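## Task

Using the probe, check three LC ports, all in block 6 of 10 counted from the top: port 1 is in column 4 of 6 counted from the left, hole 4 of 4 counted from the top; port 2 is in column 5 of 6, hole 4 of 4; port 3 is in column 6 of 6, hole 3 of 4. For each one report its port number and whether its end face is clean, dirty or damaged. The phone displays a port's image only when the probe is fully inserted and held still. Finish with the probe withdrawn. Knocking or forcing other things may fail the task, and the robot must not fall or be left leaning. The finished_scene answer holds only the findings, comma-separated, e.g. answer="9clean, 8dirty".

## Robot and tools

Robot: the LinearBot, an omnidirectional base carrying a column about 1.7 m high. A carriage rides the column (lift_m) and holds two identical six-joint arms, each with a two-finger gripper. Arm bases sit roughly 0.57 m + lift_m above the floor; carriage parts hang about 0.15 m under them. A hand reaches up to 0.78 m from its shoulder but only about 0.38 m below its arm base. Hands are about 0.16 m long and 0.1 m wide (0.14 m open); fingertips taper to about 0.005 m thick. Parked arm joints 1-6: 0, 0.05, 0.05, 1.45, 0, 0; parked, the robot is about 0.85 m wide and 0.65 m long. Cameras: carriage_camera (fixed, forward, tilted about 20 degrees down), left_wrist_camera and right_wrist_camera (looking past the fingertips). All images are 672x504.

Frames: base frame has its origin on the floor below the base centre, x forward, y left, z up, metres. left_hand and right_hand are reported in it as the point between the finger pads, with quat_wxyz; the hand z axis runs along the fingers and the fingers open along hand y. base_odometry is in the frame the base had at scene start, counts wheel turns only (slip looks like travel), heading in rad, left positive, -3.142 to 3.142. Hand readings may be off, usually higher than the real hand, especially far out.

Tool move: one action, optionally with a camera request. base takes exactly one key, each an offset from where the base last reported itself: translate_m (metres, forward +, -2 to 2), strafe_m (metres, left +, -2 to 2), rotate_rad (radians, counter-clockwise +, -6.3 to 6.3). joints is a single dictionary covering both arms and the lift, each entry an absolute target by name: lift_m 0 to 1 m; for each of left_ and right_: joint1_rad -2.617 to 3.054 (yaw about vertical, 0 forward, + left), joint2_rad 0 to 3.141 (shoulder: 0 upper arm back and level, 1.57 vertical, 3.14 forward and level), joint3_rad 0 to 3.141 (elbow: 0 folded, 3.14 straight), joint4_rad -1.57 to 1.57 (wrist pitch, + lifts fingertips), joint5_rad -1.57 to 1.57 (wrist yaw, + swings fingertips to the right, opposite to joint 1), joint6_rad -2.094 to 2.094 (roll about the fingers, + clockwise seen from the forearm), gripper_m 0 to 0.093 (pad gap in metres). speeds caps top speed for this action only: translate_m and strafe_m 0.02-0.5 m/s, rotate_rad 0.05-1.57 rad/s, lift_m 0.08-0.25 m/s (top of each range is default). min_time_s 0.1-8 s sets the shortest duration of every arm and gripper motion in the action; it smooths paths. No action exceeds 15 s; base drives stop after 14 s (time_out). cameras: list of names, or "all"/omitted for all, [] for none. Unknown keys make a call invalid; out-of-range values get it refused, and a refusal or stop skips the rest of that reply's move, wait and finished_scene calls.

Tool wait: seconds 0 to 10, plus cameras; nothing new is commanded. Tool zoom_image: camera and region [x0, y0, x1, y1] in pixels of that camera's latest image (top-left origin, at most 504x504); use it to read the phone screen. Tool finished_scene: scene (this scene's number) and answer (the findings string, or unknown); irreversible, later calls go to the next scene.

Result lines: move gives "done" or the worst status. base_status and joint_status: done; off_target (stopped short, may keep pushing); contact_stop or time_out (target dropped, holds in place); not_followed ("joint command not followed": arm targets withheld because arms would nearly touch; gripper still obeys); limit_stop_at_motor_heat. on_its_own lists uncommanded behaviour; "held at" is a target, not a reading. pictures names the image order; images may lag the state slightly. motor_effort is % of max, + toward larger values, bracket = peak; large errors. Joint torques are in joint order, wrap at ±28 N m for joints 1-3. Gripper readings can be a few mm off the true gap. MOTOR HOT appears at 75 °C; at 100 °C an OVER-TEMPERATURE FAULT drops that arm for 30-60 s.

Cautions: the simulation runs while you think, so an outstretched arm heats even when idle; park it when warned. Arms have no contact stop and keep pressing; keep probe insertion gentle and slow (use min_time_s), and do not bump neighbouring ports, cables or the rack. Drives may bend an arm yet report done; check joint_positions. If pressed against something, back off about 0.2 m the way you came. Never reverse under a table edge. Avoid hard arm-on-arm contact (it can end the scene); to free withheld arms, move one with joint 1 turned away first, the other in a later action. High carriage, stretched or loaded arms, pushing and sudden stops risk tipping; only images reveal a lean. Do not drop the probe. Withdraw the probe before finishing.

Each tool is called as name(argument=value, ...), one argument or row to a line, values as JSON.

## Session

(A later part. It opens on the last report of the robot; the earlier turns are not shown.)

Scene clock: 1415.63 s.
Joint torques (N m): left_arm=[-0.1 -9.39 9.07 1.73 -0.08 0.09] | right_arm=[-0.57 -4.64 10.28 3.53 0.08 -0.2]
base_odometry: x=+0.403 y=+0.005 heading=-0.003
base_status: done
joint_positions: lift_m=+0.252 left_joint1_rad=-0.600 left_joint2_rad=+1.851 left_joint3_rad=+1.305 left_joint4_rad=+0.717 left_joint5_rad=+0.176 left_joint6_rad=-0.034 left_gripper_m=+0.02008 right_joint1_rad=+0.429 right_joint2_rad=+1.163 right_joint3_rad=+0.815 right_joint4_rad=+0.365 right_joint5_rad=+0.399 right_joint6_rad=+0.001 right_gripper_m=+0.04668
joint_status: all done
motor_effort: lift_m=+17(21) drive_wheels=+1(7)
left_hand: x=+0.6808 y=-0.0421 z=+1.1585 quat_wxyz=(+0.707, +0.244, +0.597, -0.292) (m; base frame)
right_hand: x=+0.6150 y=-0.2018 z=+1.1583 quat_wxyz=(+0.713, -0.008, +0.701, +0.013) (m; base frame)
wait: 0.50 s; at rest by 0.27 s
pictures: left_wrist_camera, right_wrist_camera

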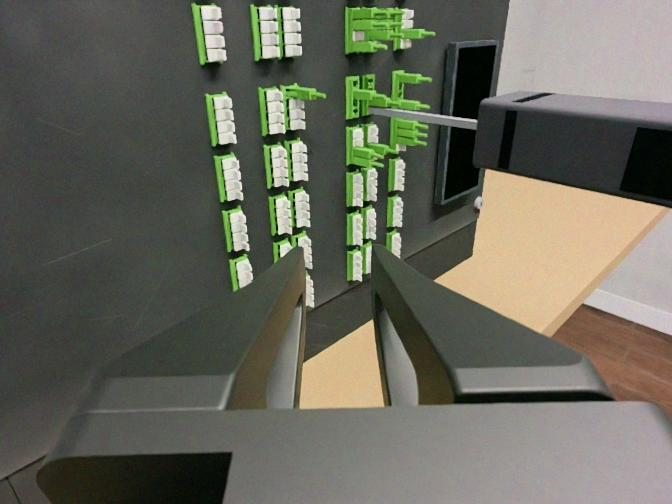

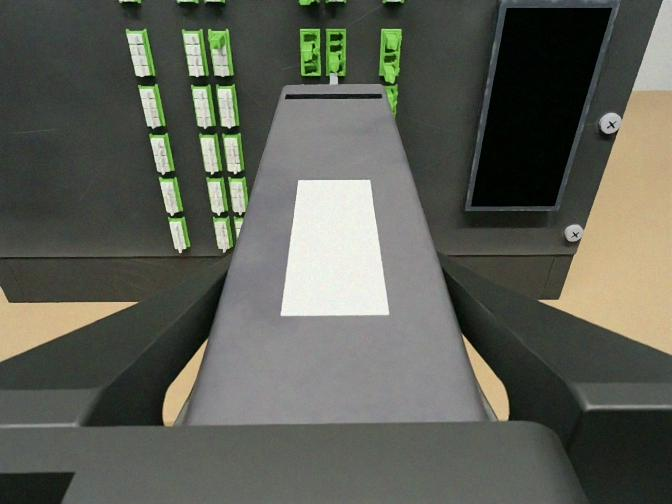

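move(
  base={"translate_m": 0.002},
  speeds={"translate_m": 0.02},
  cameras=[],
)

wait(
  seconds=0.5,
  cameras=["left_wrist_camera","right_wrist_camera"],
)

zoom_image(
  camera="right_wrist_camera",
  region=[310, 35, 360, 85],
)

zoom_image(
  camera="left_wrist_camera",
  region=[362, 96, 386, 120],
)

Scene clock: 1420.87 s.
Joint torques (N m): left_arm=[-0.35 -9.4 9.11 1.72 -0.09 0.11] | right_arm=[-0.68 -4.62 10.22 3.52 0.07 -0.16]
move: done
base_odometry: x=+0.405 y=+0.005 heading=-0.003
base_status: done
joint_positions: lift_m=+0.252 left_joint1_rad=-0.600 left_joint2_rad=+1.851 left_joint3_rad=+1.305 left_joint4_rad=+0.717 left_joint5_rad=+0.176 left_joint6_rad=-0.034 left_gripper_m=+0.02008 right_joint1_rad=+0.429 right_joint2_rad=+1.163 right_joint3_rad=+0.815 right_joint4_rad=+0.365 right_joint5_rad=+0.399 right_joint6_rad=+0.001 right_gripper_m=+0.04668
joint_status: not commanded
motor_effort: lift_m=+19(22) drive_wheels=-1(12)
left_hand: x=+0.6811 y=-0.0417 z=+1.1585 quat_wxyz=(+0.707, +0.244, +0.597, -0.291) (m; base frame)
right_hand: x=+0.6150 y=-0.2018 z=+1.1583 quat_wxyz=(+0.713, -0.008, +0.701, +0.013) (m; base frame)
pictures: none
No camera images: "cameras" was empty.

Scene clock: 1421.37 s.
Joint torques (N m): left_arm=[-0.17 -9.51 8.85 1.7 -0.09 -0.01] | right_arm=[-0.69 -4.74 10.13 3.54 0.09 -0.21]
base_odometry: x=+0.405 y=+0.005 heading=-0.003
base_status: done
joint_positions: lift_m=+0.252 left_joint1_rad=-0.600 left_joint2_rad=+1.851 left_joint3_rad=+1.305 left_joint4_rad=+0.717 left_joint5_rad=+0.176 left_joint6_rad=-0.034 left_gripper_m=+0.02008 right_joint1_rad=+0.429 right_joint2_rad=+1.163 right_joint3_rad=+0.815 right_joint4_rad=+0.365 right_joint5_rad=+0.399 right_joint6_rad=+0.001 right_gripper_m=+0.04668
joint_status: not commanded
motor_effort: lift_m=+19(22) drive_wheels=+3(12)
left_hand: x=+0.6811 y=-0.0417 z=+1.1585 quat_wxyz=(+0.707, +0.244, +0.597, -0.291) (m; base frame)
right_hand: x=+0.6150 y=-0.2018 z=+1.1583 quat_wxyz=(+0.713, -0.008, +0.701, +0.013) (m; base frame)
wait: 0.50 s; at rest by 0.27 s
pictures: left_wrist_camera, right_wrist_camera

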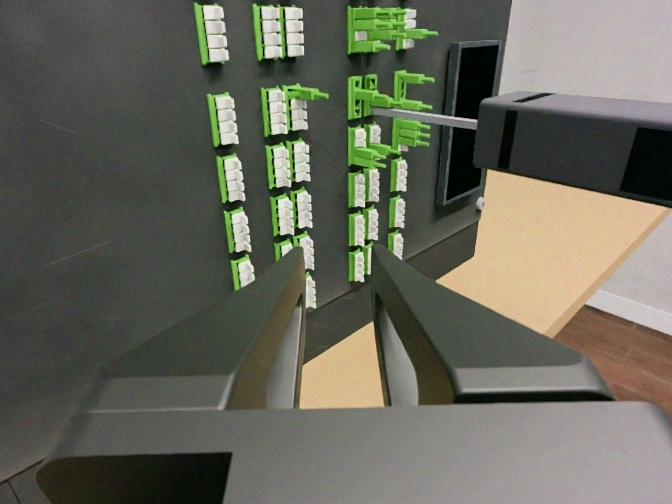

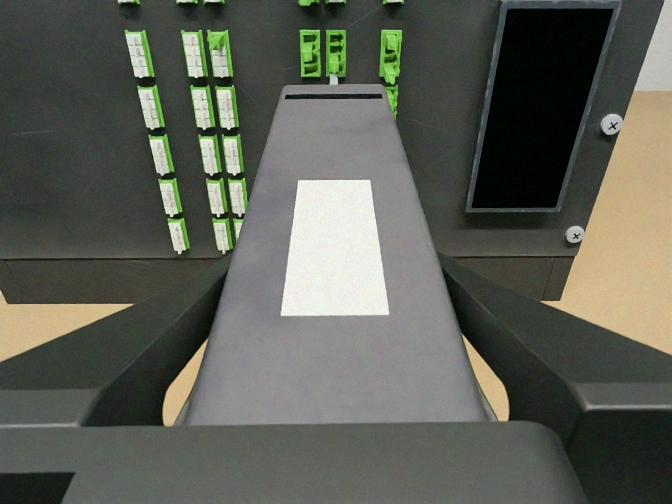

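Scaled by 10.080 from the camera's 672x504 image, which has a finer 960x720 frame.

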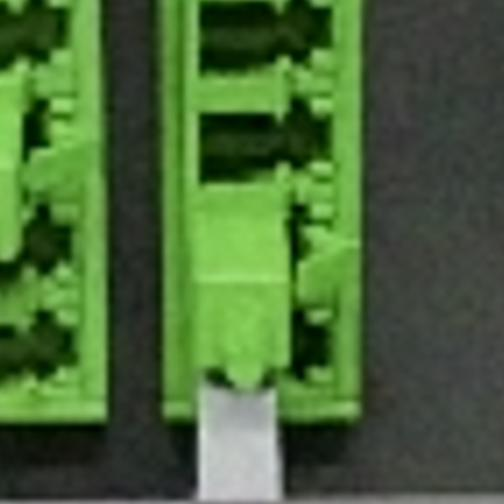

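Scaled by 21.000 from the camera's 672x504 image, which has a finer 960x720 frame.

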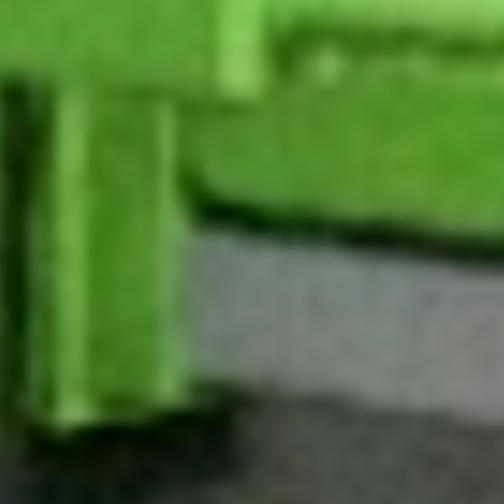

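move(
  base={"translate_m": 0.004},
  speeds={"translate_m": 0.02},
  cameras=[],
)

wait(
  seconds=0.5,
  cameras=[],
)

move(
  base={"translate_m": 0.004},
  speeds={"translate_m": 0.02},
  cameras=[],
)

wait(
  seconds=0.7,
  cameras=["left_wrist_camera","right_wrist_camera"],
)

zoom_image(
  camera="right_wrist_camera",
  region=[310, 35, 360, 85],
)

Scene clock: 1427.20 s.
Joint torques (N m): left_arm=[-0.16 -9.57 8.73 1.76 -0.06 0.15] | right_arm=[-0.51 -4.67 10.1 3.55 0.05 -0.19]
move: done
base_odometry: x=+0.409 y=+0.006 heading=-0.003
base_status: done
joint_positions: lift_m=+0.252 left_joint1_rad=-0.599 left_joint2_rad=+1.851 left_joint3_rad=+1.305 left_joint4_rad=+0.717 left_joint5_rad=+0.176 left_joint6_rad=-0.034 left_gripper_m=+0.02008 right_joint1_rad=+0.429 right_joint2_rad=+1.163 right_joint3_rad=+0.815 right_joint4_rad=+0.365 right_joint5_rad=+0.399 right_joint6_rad=+0.001 right_gripper_m=+0.04668
joint_status: not commanded
motor_effort: lift_m=+18(20) drive_wheels=+0(8)
left_hand: x=+0.6812 y=-0.0415 z=+1.1585 quat_wxyz=(+0.707, +0.243, +0.597, -0.291) (m; base frame)
right_hand: x=+0.6150 y=-0.2018 z=+1.1583 quat_wxyz=(+0.713, -0.008, +0.701, +0.013) (m; base frame)
pictures: none
No camera images: "cameras" was empty.

Scene clock: 1427.70 s.
Joint torques (N m): left_arm=[-0.24 -9.5 9.2 1.77 -0.05 0.08] | right_arm=[-0.57 -4.63 10.13 3.5 0.09 -0.23]
base_odometry: x=+0.409 y=+0.006 heading=-0.003
base_status: done
joint_positions: lift_m=+0.252 left_joint1_rad=-0.599 left_joint2_rad=+1.851 left_joint3_rad=+1.305 left_joint4_rad=+0.717 left_joint5_rad=+0.176 left_joint6_rad=-0.034 left_gripper_m=+0.02008 right_joint1_rad=+0.429 right_joint2_rad=+1.163 right_joint3_rad=+0.815 right_joint4_rad=+0.365 right_joint5_rad=+0.399 right_joint6_rad=+0.001 right_gripper_m=+0.04668
joint_status: not commanded
motor_effort: lift_m=+18(20) drive_wheels=+0(8)
left_hand: x=+0.6812 y=-0.0415 z=+1.1585 quat_wxyz=(+0.707, +0.243, +0.597, -0.291) (m; base frame)
right_hand: x=+0.6150 y=-0.2018 z=+1.1583 quat_wxyz=(+0.713, -0.008, +0.701, +0.013) (m; base frame)
wait: 0.50 s; at rest by 0.27 s
pictures: none
No camera images: "cameras" was empty.

Scene clock: 1428.27 s.
Joint torques (N m): left_arm=[-0.59 -9.61 8.87 1.73 -0.01 0.08] | right_arm=[-0.72 -4.52 10.54 3.53 0.13 -0.16]
move: done
base_odometry: x=+0.413 y=+0.006 heading=-0.003
base_status: done
joint_positions: lift_m=+0.252 left_joint1_rad=-0.599 left_joint2_rad=+1.851 left_joint3_rad=+1.305 left_joint4_rad=+0.717 left_joint5_rad=+0.176 left_joint6_rad=-0.034 left_gripper_m=+0.02008 right_joint1_rad=+0.429 right_joint2_rad=+1.163 right_joint3_rad=+0.815 right_joint4_rad=+0.365 right_joint5_rad=+0.399 right_joint6_rad=+0.001 right_gripper_m=+0.04668
joint_status: not commanded
motor_effort: lift_m=+17(21) drive_wheels=+1(8)
left_hand: x=+0.6812 y=-0.0415 z=+1.1585 quat_wxyz=(+0.707, +0.243, +0.597, -0.291) (m; base frame)
right_hand: x=+0.6150 y=-0.2018 z=+1.1583 quat_wxyz=(+0.713, -0.008, +0.701, +0.013) (m; base frame)
pictures: none
No camera images: "cameras" was empty.

Scene clock: 1428.97 s.
Joint torques (N m): left_arm=[-0.34 -9.61 8.92 1.67 -0.08 0.13] | right_arm=[-0.59 -4.72 10.33 3.51 0.08 -0.19]
base_odometry: x=+0.413 y=+0.006 heading=-0.003
base_status: done
joint_positions: lift_m=+0.252 left_joint1_rad=-0.599 left_joint2_rad=+1.851 left_joint3_rad=+1.305 left_joint4_rad=+0.717 left_joint5_rad=+0.176 left_joint6_rad=-0.034 left_gripper_m=+0.02008 right_joint1_rad=+0.429 right_joint2_rad=+1.163 right_joint3_rad=+0.815 right_joint4_rad=+0.365 right_joint5_rad=+0.399 right_joint6_rad=+0.001 right_gripper_m=+0.04668
joint_status: not commanded
motor_effort: lift_m=+17(21) drive_wheels=+4(8)
left_hand: x=+0.6812 y=-0.0415 z=+1.1585 quat_wxyz=(+0.707, +0.243, +0.597, -0.291) (m; base frame)
right_hand: x=+0.6150 y=-0.2018 z=+1.1583 quat_wxyz=(+0.713, -0.008, +0.701, +0.013) (m; base frame)
wait: 0.70 s; at rest by 0.27 s
pictures: left_wrist_camera, right_wrist_camera

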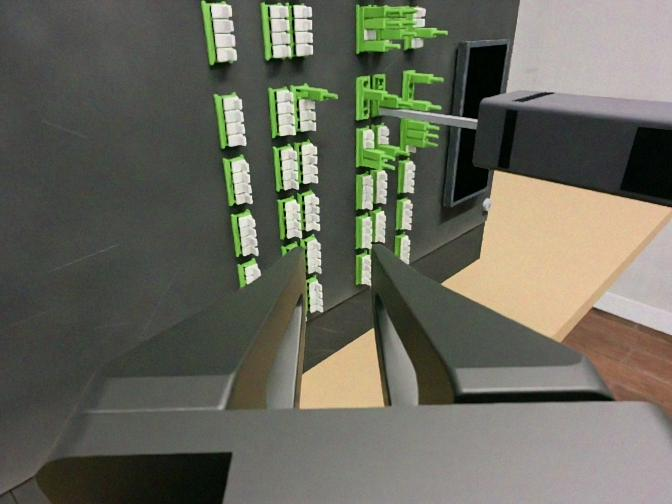

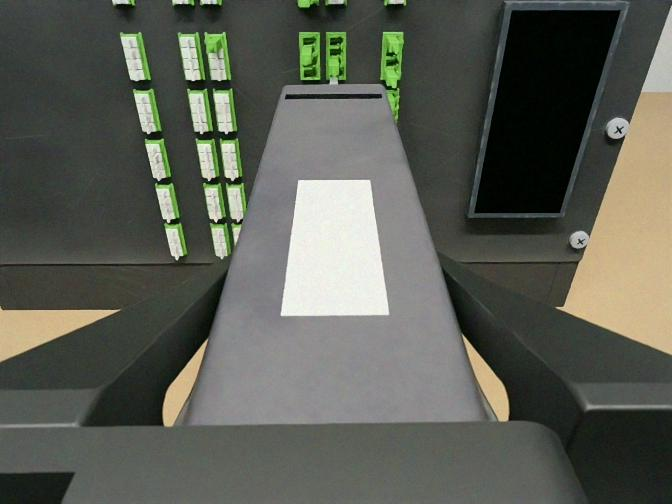

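Scaled by 10.080 from the camera's 672x504 image, which has a finer 960x720 frame.

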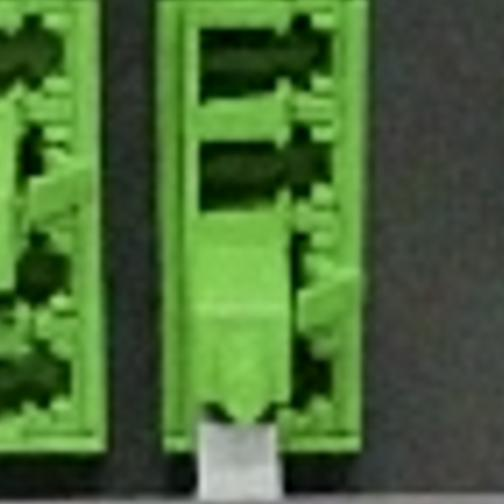

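move(
  base={"translate_m": 0.003},
  speeds={"translate_m": 0.02},
  cameras=[],
)

wait(
  seconds=0.5,
  cameras=[],
)

move(
  base={"translate_m": 0.003},
  speeds={"translate_m": 0.02},
  cameras=[],
)

wait(
  seconds=1.0,
  cameras=["right_wrist_camera"],
)

zoom_image(
  camera="right_wrist_camera",
  region=[440, 80, 560, 190],
)

Scene clock: 1434.23 s.
Joint torques (N m): left_arm=[-0.16 -9.74 9.16 1.79 -0.13 0.12] | right_arm=[-0.7 -4.38 10.32 3.54 0 -0.19]
move: done
base_odometry: x=+0.416 y=+0.006 heading=-0.003
base_status: done
joint_positions: lift_m=+0.252 left_joint1_rad=-0.599 left_joint2_rad=+1.851 left_joint3_rad=+1.305 left_joint4_rad=+0.717 left_joint5_rad=+0.176 left_joint6_rad=-0.034 left_gripper_m=+0.02008 right_joint1_rad=+0.429 right_joint2_rad=+1.162 right_joint3_rad=+0.815 right_joint4_rad=+0.364 right_joint5_rad=+0.406 right_joint6_rad=+0.001 right_gripper_m=+0.04668
joint_status: not commanded
motor_effort: lift_m=+17(20) drive_wheels=+2(8)
left_hand: x=+0.6814 y=-0.0413 z=+1.1584 quat_wxyz=(+0.707, +0.243, +0.597, -0.291) (m; base frame)
right_hand: x=+0.6147 y=-0.2027 z=+1.1585 quat_wxyz=(+0.713, -0.006, +0.701, +0.011) (m; base frame)
pictures: none
No camera images: "cameras" was empty.

Scene clock: 1434.73 s.
Joint torques (N m): left_arm=[-0.14 -9.39 8.98 1.8 -0.14 0.18] | right_arm=[-0.76 -4.81 10.39 3.51 0.04 -0.17]
base_odometry: x=+0.416 y=+0.006 heading=-0.003
base_status: done
joint_positions: lift_m=+0.252 left_joint1_rad=-0.599 left_joint2_rad=+1.851 left_joint3_rad=+1.305 left_joint4_rad=+0.717 left_joint5_rad=+0.176 left_joint6_rad=-0.034 left_gripper_m=+0.02008 right_joint1_rad=+0.429 right_joint2_rad=+1.162 right_joint3_rad=+0.815 right_joint4_rad=+0.364 right_joint5_rad=+0.406 right_joint6_rad=+0.001 right_gripper_m=+0.04668
joint_status: not commanded
motor_effort: lift_m=+19(20) drive_wheels=+2(8)
left_hand: x=+0.6814 y=-0.0413 z=+1.1584 quat_wxyz=(+0.707, +0.243, +0.597, -0.291) (m; base frame)
right_hand: x=+0.6147 y=-0.2027 z=+1.1585 quat_wxyz=(+0.713, -0.006, +0.701, +0.011) (m; base frame)
wait: 0.50 s; at rest by 0.27 s
pictures: none
No camera images: "cameras" was empty.

Scene clock: 1435.27 s.
Joint torques (N m): left_arm=[-0.46 -9.35 8.98 1.75 -0.14 0.09] | right_arm=[-0.91 -3.32 10.24 3.69 0.06 -0.19]
move: done
base_odometry: x=+0.419 y=+0.006 heading=-0.003
base_status: done
joint_positions: lift_m=+0.252 left_joint1_rad=-0.599 left_joint2_rad=+1.851 left_joint3_rad=+1.305 left_joint4_rad=+0.717 left_joint5_rad=+0.176 left_joint6_rad=-0.034 left_gripper_m=+0.02008 right_joint1_rad=+0.429 right_joint2_rad=+1.149 right_joint3_rad=+0.815 right_joint4_rad=+0.348 right_joint5_rad=+0.405 right_joint6_rad=+0.001 right_gripper_m=+0.04668
joint_status: not commanded
motor_effort: lift_m=+17(20) drive_wheels=+3(10)
left_hand: x=+0.6814 y=-0.0413 z=+1.1584 quat_wxyz=(+0.707, +0.243, +0.597, -0.291) (m; base frame)
right_hand: x=+0.6123 y=-0.2038 z=+1.1594 quat_wxyz=(+0.712, -0.006, +0.703, +0.011) (m; base frame)
pictures: none
No camera images: "cameras" was empty.

Scene clock: 1436.27 s.
Joint torques (N m): left_arm=[-0.06 -9.65 8.87 1.69 -0.06 0.11] | right_arm=[-0.87 -3.37 10.06 3.71 0.03 -0.22]
base_odometry: x=+0.419 y=+0.006 heading=-0.003
base_status: done
joint_positions: lift_m=+0.252 left_joint1_rad=-0.599 left_joint2_rad=+1.851 left_joint3_rad=+1.305 left_joint4_rad=+0.717 left_joint5_rad=+0.176 left_joint6_rad=-0.034 left_gripper_m=+0.02008 right_joint1_rad=+0.429 right_joint2_rad=+1.149 right_joint3_rad=+0.815 right_joint4_rad=+0.348 right_joint5_rad=+0.405 right_joint6_rad=+0.001 right_gripper_m=+0.04668
joint_status: not commanded
motor_effort: lift_m=+17(20) drive_wheels=+6(10)
left_hand: x=+0.6814 y=-0.0413 z=+1.1584 quat_wxyz=(+0.707, +0.243, +0.597, -0.291) (m; base frame)
right_hand: x=+0.6123 y=-0.2038 z=+1.1594 quat_wxyz=(+0.712, -0.006, +0.703, +0.011) (m; base frame)
wait: 1.00 s; at rest by 0.27 s
pictures: right_wrist_camera

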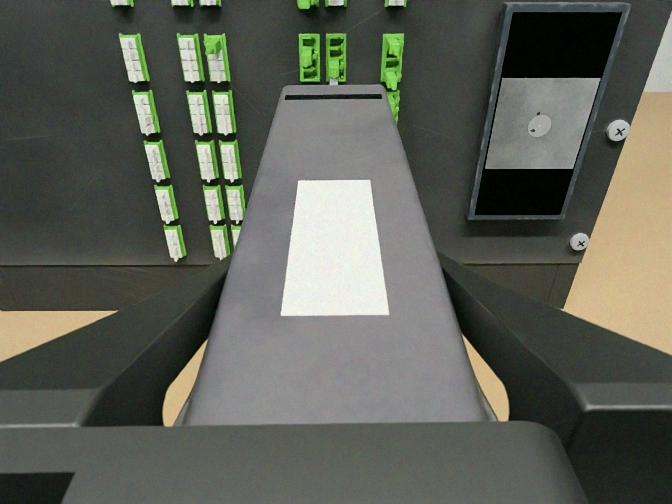

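Scaled by 4.200 from the camera's 672x504 image, which has a finer 960x720 frame.

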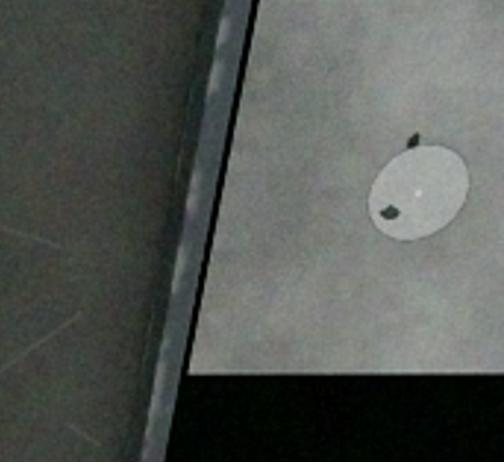

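Picture shown. Zoom in.

zoom_image(
  camera="right_wrist_camera",
  region=[516, 102, 564, 144],
)

zoom_image(
  camera="right_wrist_camera",
  region=[526, 112, 552, 138],
)

zoom_image(
  camera="right_wrist_camera",
  region=[480, 70, 610, 175],
)

Scaled by 10.500 from the camera's 672x504 image, which has a finer 960x720 frame.

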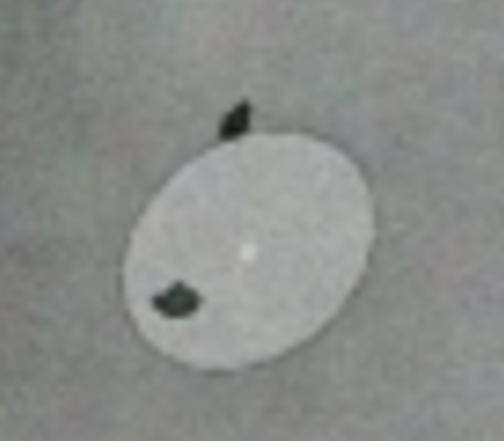

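Scaled by 19.385 from the camera's 672x504 image, which has a finer 960x720 frame.

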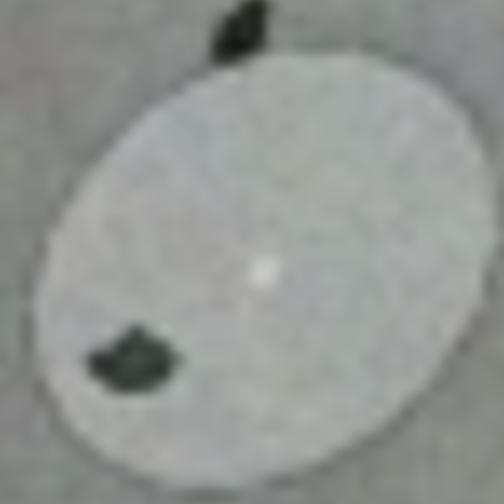

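Scaled by 3.877 from the camera's 672x504 image, which has a finer 960x720 frame.

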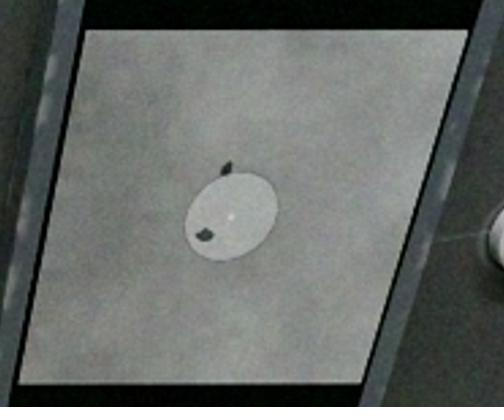

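move(
  base={"translate_m": -0.008},
  speeds={"translate_m": 0.02},
  cameras=[],
)

wait(
  seconds=0.4,
  cameras=[],
)

move(
  base={"translate_m": -0.057},
  speeds={"translate_m": 0.03},
  cameras=["left_wrist_camera","right_wrist_camera"],
)

Scene clock: 1442.70 s.
Joint torques (N m): left_arm=[-0.23 -9.51 9.18 1.69 -0.06 0.12] | right_arm=[-0.62 -3.97 10.29 3.66 0.01 -0.19]
move: done
base_odometry: x=+0.411 y=+0.006 heading=-0.003
base_status: done
joint_positions: lift_m=+0.252 left_joint1_rad=-0.599 left_joint2_rad=+1.851 left_joint3_rad=+1.305 left_joint4_rad=+0.717 left_joint5_rad=+0.176 left_joint6_rad=-0.034 left_gripper_m=+0.02008 right_joint1_rad=+0.429 right_joint2_rad=+1.158 right_joint3_rad=+0.815 right_joint4_rad=+0.359 right_joint5_rad=+0.405 right_joint6_rad=+0.001 right_gripper_m=+0.04668
joint_status: not commanded
motor_effort: lift_m=+17(20) drive_wheels=+3(5)
left_hand: x=+0.6813 y=-0.0415 z=+1.1584 quat_wxyz=(+0.707, +0.243, +0.597, -0.291) (m; base frame)
right_hand: x=+0.6140 y=-0.2029 z=+1.1585 quat_wxyz=(+0.712, -0.006, +0.702, +0.011) (m; base frame)
pictures: none
No camera images: "cameras" was empty.

Scene clock: 1443.10 s.
Joint torques (N m): left_arm=[-0.58 -9.36 9.03 1.76 -0.1 0.14] | right_arm=[-0.9 -4.27 10.29 3.62 -0.01 -0.2]
base_odometry: x=+0.411 y=+0.006 heading=-0.003
base_status: done
joint_positions: lift_m=+0.252 left_joint1_rad=-0.599 left_joint2_rad=+1.851 left_joint3_rad=+1.305 left_joint4_rad=+0.717 left_joint5_rad=+0.176 left_joint6_rad=-0.034 left_gripper_m=+0.02008 right_joint1_rad=+0.429 right_joint2_rad=+1.158 right_joint3_rad=+0.815 right_joint4_rad=+0.359 right_joint5_rad=+0.405 right_joint6_rad=+0.001 right_gripper_m=+0.04668
joint_status: not commanded
motor_effort: lift_m=+17(20) drive_wheels=+1(5)
left_hand: x=+0.6813 y=-0.0415 z=+1.1584 quat_wxyz=(+0.707, +0.243, +0.597, -0.291) (m; base frame)
right_hand: x=+0.6140 y=-0.2029 z=+1.1585 quat_wxyz=(+0.712, -0.006, +0.702, +0.011) (m; base frame)
wait: 0.40 s; at rest by 0.27 s
pictures: none
No camera images: "cameras" was empty.

Scene clock: 1445.50 s.
Joint torques (N m): left_arm=[-0.14 -9.47 8.83 1.77 -0.07 0.1] | right_arm=[-0.81 -4.34 10.17 3.64 -0.04 -0.18]
move: done
base_odometry: x=+0.354 y=+0.006 heading=-0.003
base_status: done
joint_positions: lift_m=+0.252 left_joint1_rad=-0.600 left_joint2_rad=+1.851 left_joint3_rad=+1.305 left_joint4_rad=+0.717 left_joint5_rad=+0.176 left_joint6_rad=-0.034 left_gripper_m=+0.02008 right_joint1_rad=+0.429 right_joint2_rad=+1.161 right_joint3_rad=+0.815 right_joint4_rad=+0.362 right_joint5_rad=+0.405 right_joint6_rad=+0.001 right_gripper_m=+0.04668
joint_status: not commanded
motor_effort: lift_m=+17(21) drive_wheels=+0(8)
left_hand: x=+0.6811 y=-0.0416 z=+1.1584 quat_wxyz=(+0.707, +0.243, +0.597, -0.291) (m; base frame)
right_hand: x=+0.6146 y=-0.2026 z=+1.1581 quat_wxyz=(+0.712, -0.006, +0.702, +0.011) (m; base frame)
pictures: left_wrist_camera, right_wrist_camera

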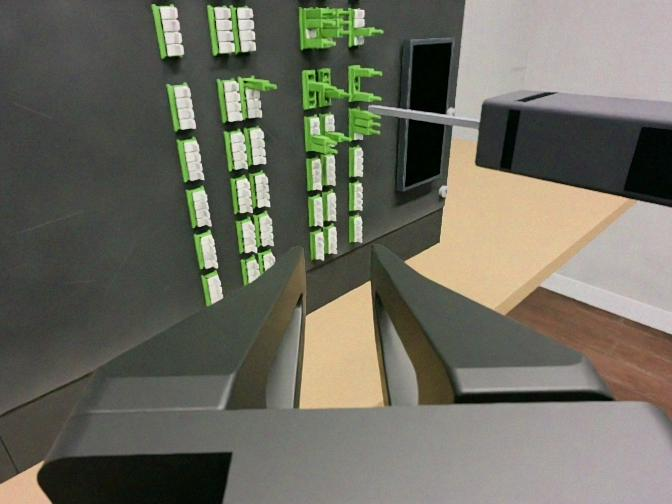

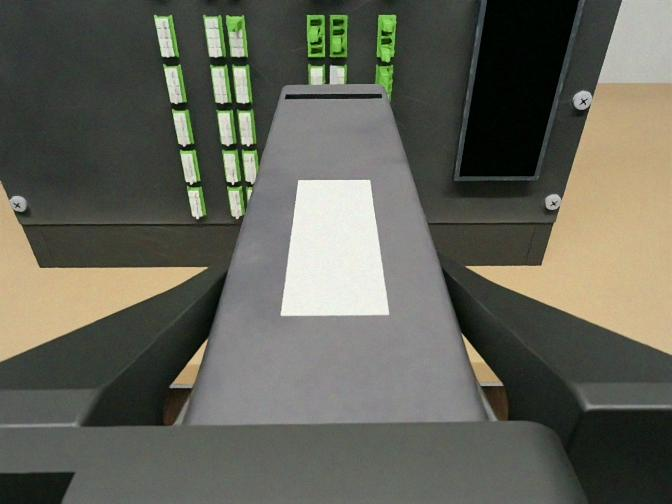

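move(
  base={"strafe_m": 0.018},
  speeds={"strafe_m": 0.03},
  cameras=[],
)

move(
  base={"translate_m": 0.036},
  speeds={"translate_m": 0.03},
  cameras=[],
)

wait(
  seconds=0.5,
  cameras=["left_wrist_camera","right_wrist_camera"],
)

zoom_image(
  camera="right_wrist_camera",
  region=[310, 35, 360, 85],
)

zoom_image(
  camera="left_wrist_camera",
  region=[340, 75, 390, 125],
)

Scene clock: 1451.57 s.
Joint torques (N m): left_arm=[-0.27 -9.26 9.05 1.66 -0.05 0.09] | right_arm=[-0.76 -4.42 10.41 3.56 0.02 -0.21]
move: done
base_odometry: x=+0.354 y=+0.024 heading=-0.003
base_status: done
joint_positions: lift_m=+0.252 left_joint1_rad=-0.600 left_joint2_rad=+1.851 left_joint3_rad=+1.305 left_joint4_rad=+0.717 left_joint5_rad=+0.176 left_joint6_rad=-0.034 left_gripper_m=+0.02008 right_joint1_rad=+0.429 right_joint2_rad=+1.161 right_joint3_rad=+0.815 right_joint4_rad=+0.362 right_joint5_rad=+0.403 right_joint6_rad=+0.001 right_gripper_m=+0.04668
joint_status: not commanded
motor_effort: lift_m=+20(20) drive_wheels=+3(7)
left_hand: x=+0.6809 y=-0.0419 z=+1.1584 quat_wxyz=(+0.707, +0.244, +0.597, -0.291) (m; base frame)
right_hand: x=+0.6147 y=-0.2024 z=+1.1582 quat_wxyz=(+0.712, -0.007, +0.702, +0.012) (m; base frame)
pictures: none
No camera images: "cameras" was empty.

Scene clock: 1453.27 s.
Joint torques (N m): left_arm=[-0.39 -9.46 8.94 1.69 -0.03 0.06] | right_arm=[-0.64 -4.53 10.19 3.53 -0.02 -0.23]
move: done
base_odometry: x=+0.390 y=+0.024 heading=-0.003
base_status: done
joint_positions: lift_m=+0.252 left_joint1_rad=-0.600 left_joint2_rad=+1.851 left_joint3_rad=+1.305 left_joint4_rad=+0.717 left_joint5_rad=+0.176 left_joint6_rad=-0.034 left_gripper_m=+0.02008 right_joint1_rad=+0.429 right_joint2_rad=+1.161 right_joint3_rad=+0.815 right_joint4_rad=+0.364 right_joint5_rad=+0.403 right_joint6_rad=+0.001 right_gripper_m=+0.04668
joint_status: not commanded
motor_effort: lift_m=+17(21) drive_wheels=+4(9)
left_hand: x=+0.6811 y=-0.0417 z=+1.1584 quat_wxyz=(+0.707, +0.244, +0.597, -0.291) (m; base frame)
right_hand: x=+0.6146 y=-0.2024 z=+1.1587 quat_wxyz=(+0.713, -0.006, +0.701, +0.012) (m; base frame)
pictures: none
No camera images: "cameras" was empty.

Scene clock: 1453.77 s.
Joint torques (N m): left_arm=[-0.24 -9.69 9.25 1.78 -0.1 0.14] | right_arm=[-0.59 -4.52 10.3 3.55 0.02 -0.21]
base_odometry: x=+0.390 y=+0.024 heading=-0.003
base_status: done
joint_positions: lift_m=+0.252 left_joint1_rad=-0.600 left_joint2_rad=+1.851 left_joint3_rad=+1.305 left_joint4_rad=+0.717 left_joint5_rad=+0.176 left_joint6_rad=-0.034 left_gripper_m=+0.02008 right_joint1_rad=+0.429 right_joint2_rad=+1.161 right_joint3_rad=+0.815 right_joint4_rad=+0.364 right_joint5_rad=+0.403 right_joint6_rad=+0.001 right_gripper_m=+0.04668
joint_status: not commanded
motor_effort: lift_m=+18(21) drive_wheels=+6(9)
left_hand: x=+0.6811 y=-0.0417 z=+1.1584 quat_wxyz=(+0.707, +0.244, +0.597, -0.291) (m; base frame)
right_hand: x=+0.6146 y=-0.2024 z=+1.1587 quat_wxyz=(+0.713, -0.006, +0.701, +0.012) (m; base frame)
wait: 0.50 s; at rest by 0.27 s
pictures: left_wrist_camera, right_wrist_camera

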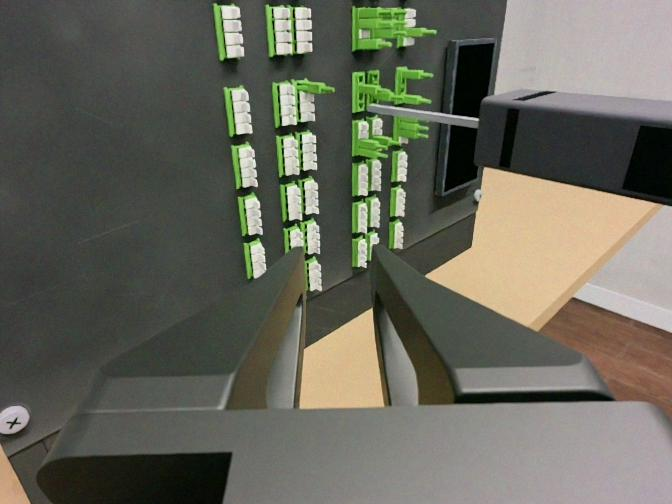

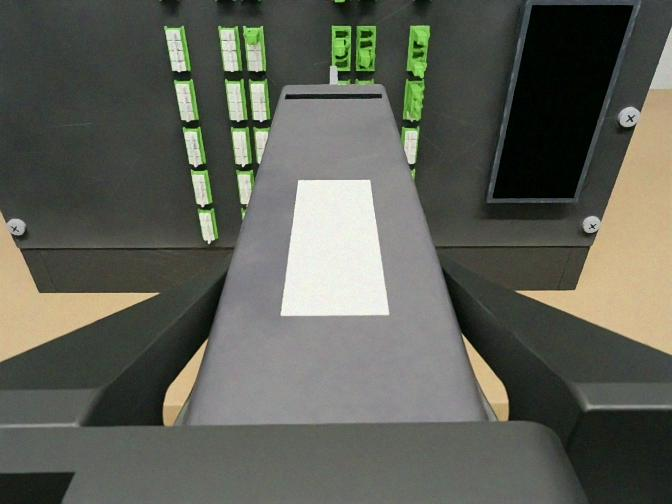

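Scaled by 10.080 from the camera's 672x504 image, which has a finer 960x720 frame.

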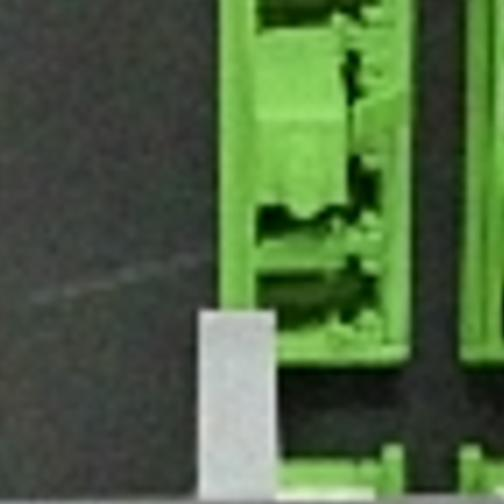

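Scaled by 10.080 from the camera's 672x504 image, which has a finer 960x720 frame.

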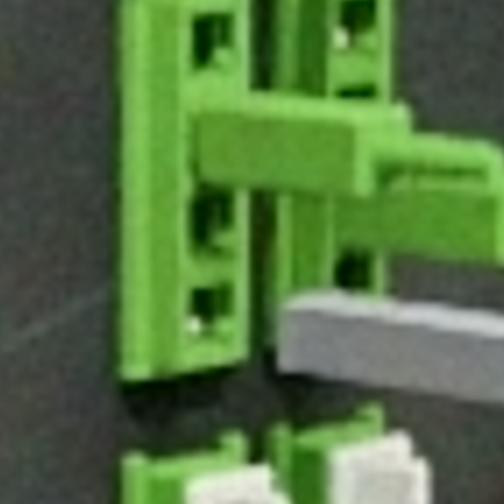

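move(
  base={"strafe_m": -0.0035},
  speeds={"strafe_m": 0.02},
  cameras=[],
)

move(
  base={"translate_m": 0.005},
  speeds={"translate_m": 0.02},
  cameras=[],
)

wait(
  seconds=0.5,
  cameras=["left_wrist_camera","right_wrist_camera"],
)

zoom_image(
  camera="right_wrist_camera",
  region=[310, 35, 360, 85],
)

zoom_image(
  camera="left_wrist_camera",
  region=[340, 75, 390, 125],
)

Scene clock: 1459.00 s.
Joint torques (N m): left_arm=[-0.2 -9.46 9.1 1.66 -0.01 0.11] | right_arm=[-0.31 -4.38 9.96 3.51 0.08 -0.18]
move: done
base_odometry: x=+0.390 y=+0.021 heading=-0.003
base_status: done
joint_positions: lift_m=+0.252 left_joint1_rad=-0.601 left_joint2_rad=+1.851 left_joint3_rad=+1.305 left_joint4_rad=+0.717 left_joint5_rad=+0.176 left_joint6_rad=-0.034 left_gripper_m=+0.02008 right_joint1_rad=+0.427 right_joint2_rad=+1.161 right_joint3_rad=+0.815 right_joint4_rad=+0.364 right_joint5_rad=+0.402 right_joint6_rad=+0.001 right_gripper_m=+0.04668
joint_status: not commanded
motor_effort: lift_m=+18(20) drive_wheels=+0(4)
left_hand: x=+0.6807 y=-0.0422 z=+1.1584 quat_wxyz=(+0.706, +0.244, +0.597, -0.292) (m; base frame)
right_hand: x=+0.6148 y=-0.2030 z=+1.1587 quat_wxyz=(+0.713, -0.006, +0.701, +0.012) (m; base frame)
pictures: none
No camera images: "cameras" was empty.

Scene clock: 1459.63 s.
Joint torques (N m): left_arm=[-0.24 -9.5 8.92 1.71 -0.09 0.09] | right_arm=[-0.64 -4.23 10.07 3.5 0.06 -0.22]
move: done
base_odometry: x=+0.395 y=+0.021 heading=-0.003
base_status: done
joint_positions: lift_m=+0.252 left_joint1_rad=-0.600 left_joint2_rad=+1.851 left_joint3_rad=+1.305 left_joint4_rad=+0.717 left_joint5_rad=+0.176 left_joint6_rad=-0.034 left_gripper_m=+0.02008 right_joint1_rad=+0.427 right_joint2_rad=+1.161 right_joint3_rad=+0.815 right_joint4_rad=+0.365 right_joint5_rad=+0.401 right_joint6_rad=+0.001 right_gripper_m=+0.04668
joint_status: not commanded
motor_effort: lift_m=+16(20) drive_wheels=-3(9)
left_hand: x=+0.6808 y=-0.0420 z=+1.1584 quat_wxyz=(+0.706, +0.244, +0.597, -0.291) (m; base frame)
right_hand: x=+0.6148 y=-0.2029 z=+1.1589 quat_wxyz=(+0.713, -0.006, +0.701, +0.012) (m; base frame)
pictures: none
No camera images: "cameras" was empty.

Scene clock: 1460.13 s.
Joint torques (N m): left_arm=[-0.27 -9.58 9.22 1.79 -0.11 0.13] | right_arm=[-0.57 -4.29 10.13 3.54 0.05 -0.22]
base_odometry: x=+0.395 y=+0.021 heading=-0.003
base_status: done
joint_positions: lift_m=+0.252 left_joint1_rad=-0.600 left_joint2_rad=+1.851 left_joint3_rad=+1.305 left_joint4_rad=+0.717 left_joint5_rad=+0.176 left_joint6_rad=-0.034 left_gripper_m=+0.02008 right_joint1_rad=+0.427 right_joint2_rad=+1.161 right_joint3_rad=+0.815 right_joint4_rad=+0.365 right_joint5_rad=+0.401 right_joint6_rad=+0.001 right_gripper_m=+0.04668
joint_status: not commanded
motor_effort: lift_m=+19(20) drive_wheels=+3(9)
left_hand: x=+0.6808 y=-0.0420 z=+1.1584 quat_wxyz=(+0.706, +0.244, +0.597, -0.291) (m; base frame)
right_hand: x=+0.6148 y=-0.2029 z=+1.1589 quat_wxyz=(+0.713, -0.006, +0.701, +0.012) (m; base frame)
wait: 0.50 s; at rest by 0.27 s
pictures: left_wrist_camera, right_wrist_camera

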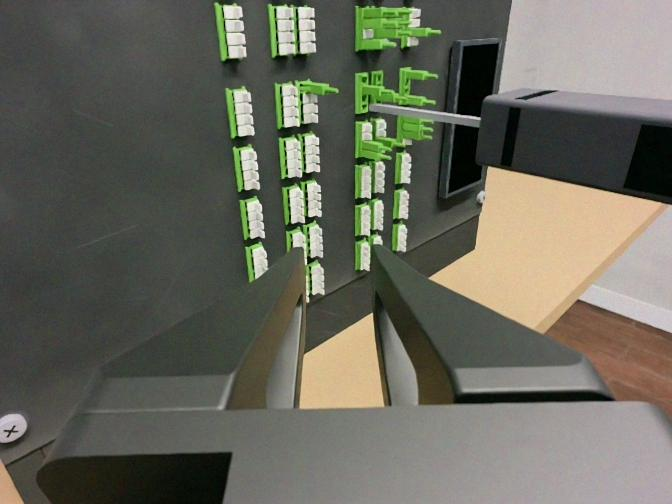

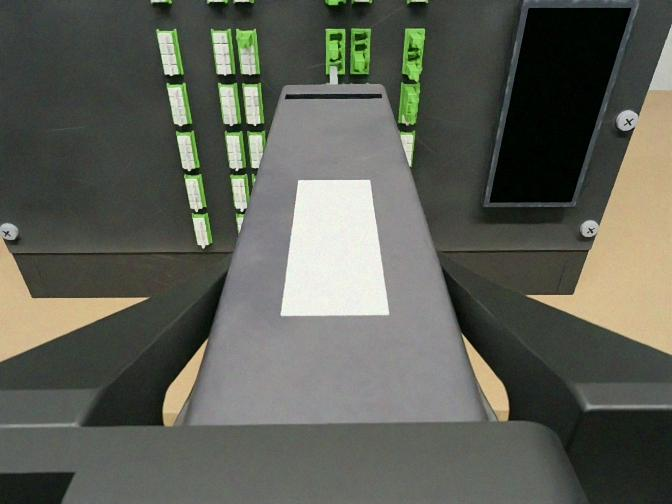

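Scaled by 10.080 from the camera's 672x504 image, which has a finer 960x720 frame.

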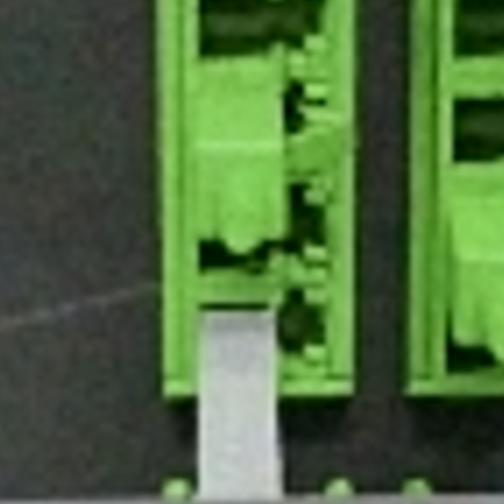

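Scaled by 10.080 from the camera's 672x504 image, which has a finer 960x720 frame.

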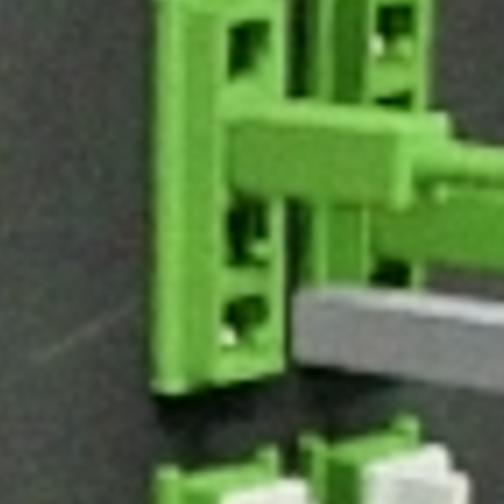

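move(
  joints={"lift_m": 0.2511},
  base={"translate_m": 0.003},
  speeds={"translate_m": 0.02},
  cameras=[],
)

wait(
  seconds=0.5,
  cameras=["left_wrist_camera","right_wrist_camera"],
)

zoom_image(
  camera="right_wrist_camera",
  region=[310, 35, 360, 85],
)

zoom_image(
  camera="left_wrist_camera",
  region=[350, 95, 380, 125],
)

Scene clock: 1467.23 s.
Joint torques (N m): left_arm=[-0.49 -9.57 8.99 1.67 -0.11 0.12] | right_arm=[-0.64 -4.56 10.06 3.54 0.07 -0.21]
move: done
base_odometry: x=+0.398 y=+0.021 heading=-0.003
base_status: done
joint_positions: lift_m=+0.251 left_joint1_rad=-0.600 left_joint2_rad=+1.851 left_joint3_rad=+1.305 left_joint4_rad=+0.718 left_joint5_rad=+0.176 left_joint6_rad=-0.034 left_gripper_m=+0.02008 right_joint1_rad=+0.427 right_joint2_rad=+1.162 right_joint3_rad=+0.815 right_joint4_rad=+0.366 right_joint5_rad=+0.401 right_joint6_rad=+0.001 right_gripper_m=+0.04668
joint_status: all done
motor_effort: lift_m=+18(19) drive_wheels=+3(7)
left_hand: x=+0.6811 y=-0.0417 z=+1.1576 quat_wxyz=(+0.707, +0.243, +0.597, -0.291) (m; base frame)
right_hand: x=+0.6151 y=-0.2028 z=+1.1577 quat_wxyz=(+0.713, -0.006, +0.701, +0.012) (m; base frame)
pictures: none
No camera images: "cameras" was empty.

Scene clock: 1467.73 s.
Joint torques (N m): left_arm=[-0.28 -9.59 9.14 1.69 -0.07 0.07] | right_arm=[-0.47 -4.4 10.26 3.53 0.06 -0.19]
base_odometry: x=+0.398 y=+0.021 heading=-0.003
base_status: done
joint_positions: lift_m=+0.251 left_joint1_rad=-0.600 left_joint2_rad=+1.851 left_joint3_rad=+1.305 left_joint4_rad=+0.718 left_joint5_rad=+0.176 left_joint6_rad=-0.034 left_gripper_m=+0.02008 right_joint1_rad=+0.427 right_joint2_rad=+1.162 right_joint3_rad=+0.815 right_joint4_rad=+0.366 right_joint5_rad=+0.401 right_joint6_rad=+0.001 right_gripper_m=+0.04668
joint_status: all done
motor_effort: lift_m=+19(19) drive_wheels=+3(7)
left_hand: x=+0.6811 y=-0.0417 z=+1.1576 quat_wxyz=(+0.707, +0.243, +0.597, -0.291) (m; base frame)
right_hand: x=+0.6151 y=-0.2028 z=+1.1577 quat_wxyz=(+0.713, -0.006, +0.701, +0.012) (m; base frame)
wait: 0.50 s; at rest by 0.27 s
pictures: left_wrist_camera, right_wrist_camera

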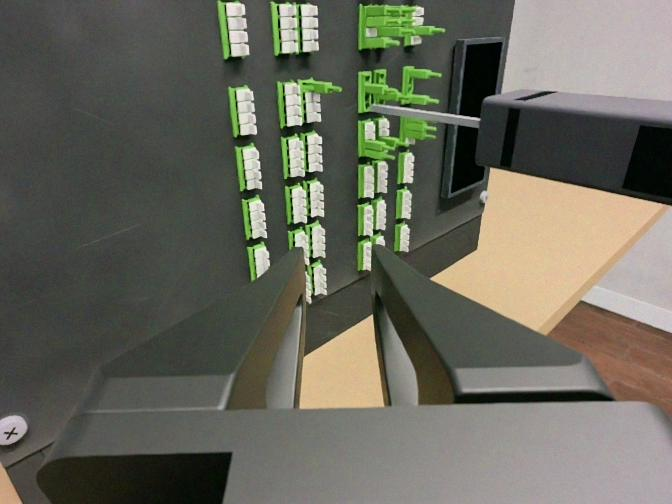

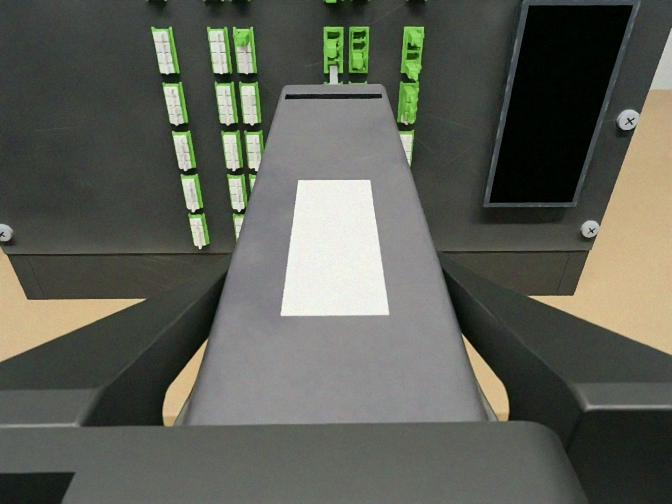

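Scaled by 10.080 from the camera's 672x504 image, which has a finer 960x720 frame.

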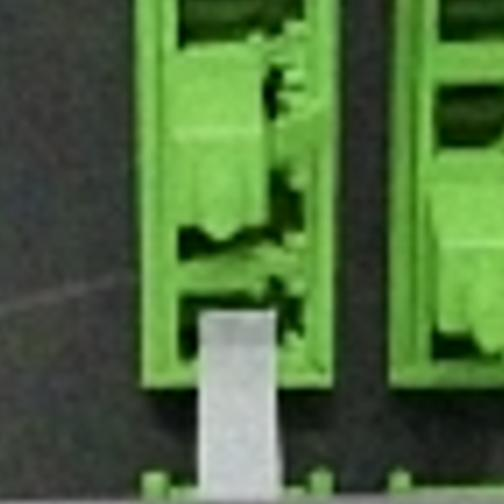

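Scaled by 16.800 from the camera's 672x504 image, which has a finer 960x720 frame.

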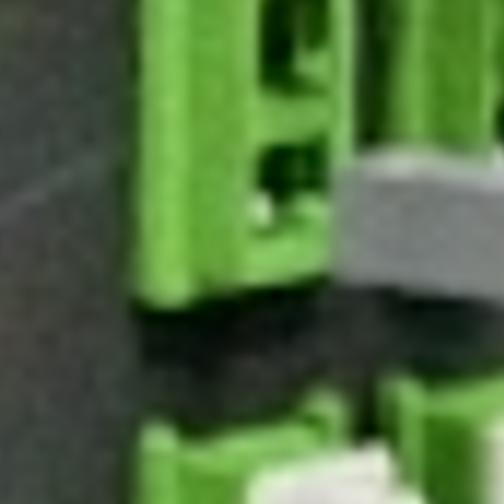

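move(
  joints={"right_joint5_rad": 0.3887},
  cameras=[],
)

move(
  joints={"right_joint5_rad": 0.398},
  cameras=[],
)

wait(
  seconds=0.5,
  cameras=["right_wrist_camera"],
)

zoom_image(
  camera="right_wrist_camera",
  region=[310, 35, 360, 85],
)

Scene clock: 1474.47 s.
Joint torques (N m): left_arm=[-0.23 -9.58 9.07 1.67 -0.06 0.1] | right_arm=[-0.57 -4.77 10.21 3.47 -0.08 -0.24]
move: done
base_odometry: x=+0.398 y=+0.021 heading=-0.003
base_status: not commanded
joint_positions: lift_m=+0.251 left_joint1_rad=-0.600 left_joint2_rad=+1.851 left_joint3_rad=+1.305 left_joint4_rad=+0.718 left_joint5_rad=+0.176 left_joint6_rad=-0.034 left_gripper_m=+0.02008 right_joint1_rad=+0.427 right_joint2_rad=+1.162 right_joint3_rad=+0.815 right_joint4_rad=+0.366 right_joint5_rad=+0.398 right_joint6_rad=+0.001 right_gripper_m=+0.04668
joint_status: all done
motor_effort: lift_m=+18(20) drive_wheels=+1(5)
left_hand: x=+0.6811 y=-0.0417 z=+1.1576 quat_wxyz=(+0.707, +0.243, +0.597, -0.291) (m; base frame)
right_hand: x=+0.6150 y=-0.2023 z=+1.1577 quat_wxyz=(+0.713, -0.007, +0.701, +0.013) (m; base frame)
pictures: none
No camera images: "cameras" was empty.

Scene clock: 1474.77 s.
Joint torques (N m): left_arm=[-0.18 -9.33 8.99 1.7 -0.04 0.14] | right_arm=[-0.46 -4.44 10.14 3.53 0.08 -0.21]
move: done
base_odometry: x=+0.398 y=+0.021 heading=-0.003
base_status: not commanded
joint_positions: lift_m=+0.251 left_joint1_rad=-0.600 left_joint2_rad=+1.851 left_joint3_rad=+1.305 left_joint4_rad=+0.718 left_joint5_rad=+0.176 left_joint6_rad=-0.034 left_gripper_m=+0.02008 right_joint1_rad=+0.427 right_joint2_rad=+1.162 right_joint3_rad=+0.815 right_joint4_rad=+0.366 right_joint5_rad=+0.398 right_joint6_rad=+0.001 right_gripper_m=+0.04668
joint_status: all done
motor_effort: lift_m=+20(21) drive_wheels=-1(7)
left_hand: x=+0.6811 y=-0.0417 z=+1.1576 quat_wxyz=(+0.707, +0.243, +0.597, -0.291) (m; base frame)
right_hand: x=+0.6150 y=-0.2023 z=+1.1577 quat_wxyz=(+0.713, -0.007, +0.701, +0.013) (m; base frame)
pictures: none
No camera images: "cameras" was empty.

Scene clock: 1475.27 s.
Joint torques (N m): left_arm=[-0.08 -9.58 9.22 1.69 -0.1 0.11] | right_arm=[-0.65 -4.71 10.24 3.46 0.1 -0.21]
base_odometry: x=+0.398 y=+0.021 heading=-0.003
base_status: not commanded
joint_positions: lift_m=+0.251 left_joint1_rad=-0.600 left_joint2_rad=+1.851 left_joint3_rad=+1.305 left_joint4_rad=+0.718 left_joint5_rad=+0.176 left_joint6_rad=-0.034 left_gripper_m=+0.02008 right_joint1_rad=+0.427 right_joint2_rad=+1.162 right_joint3_rad=+0.815 right_joint4_rad=+0.366 right_joint5_rad=+0.398 right_joint6_rad=+0.001 right_gripper_m=+0.04668
joint_status: all done
motor_effort: lift_m=+20(21) drive_wheels=-1(7)
left_hand: x=+0.6811 y=-0.0417 z=+1.1576 quat_wxyz=(+0.707, +0.243, +0.597, -0.291) (m; base frame)
right_hand: x=+0.6150 y=-0.2023 z=+1.1577 quat_wxyz=(+0.713, -0.007, +0.701, +0.013) (m; base frame)
wait: 0.50 s; at rest by 0.27 s
pictures: right_wrist_camera

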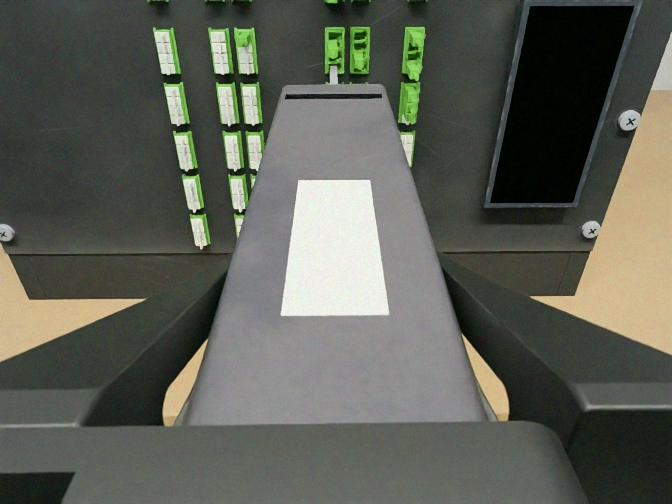

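Scaled by 10.080 from the camera's 672x504 image, which has a finer 960x720 frame.

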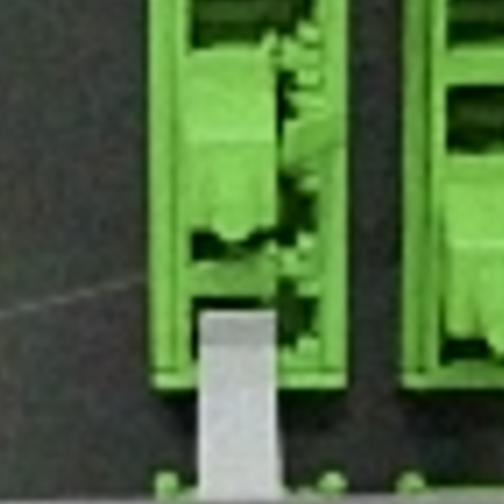

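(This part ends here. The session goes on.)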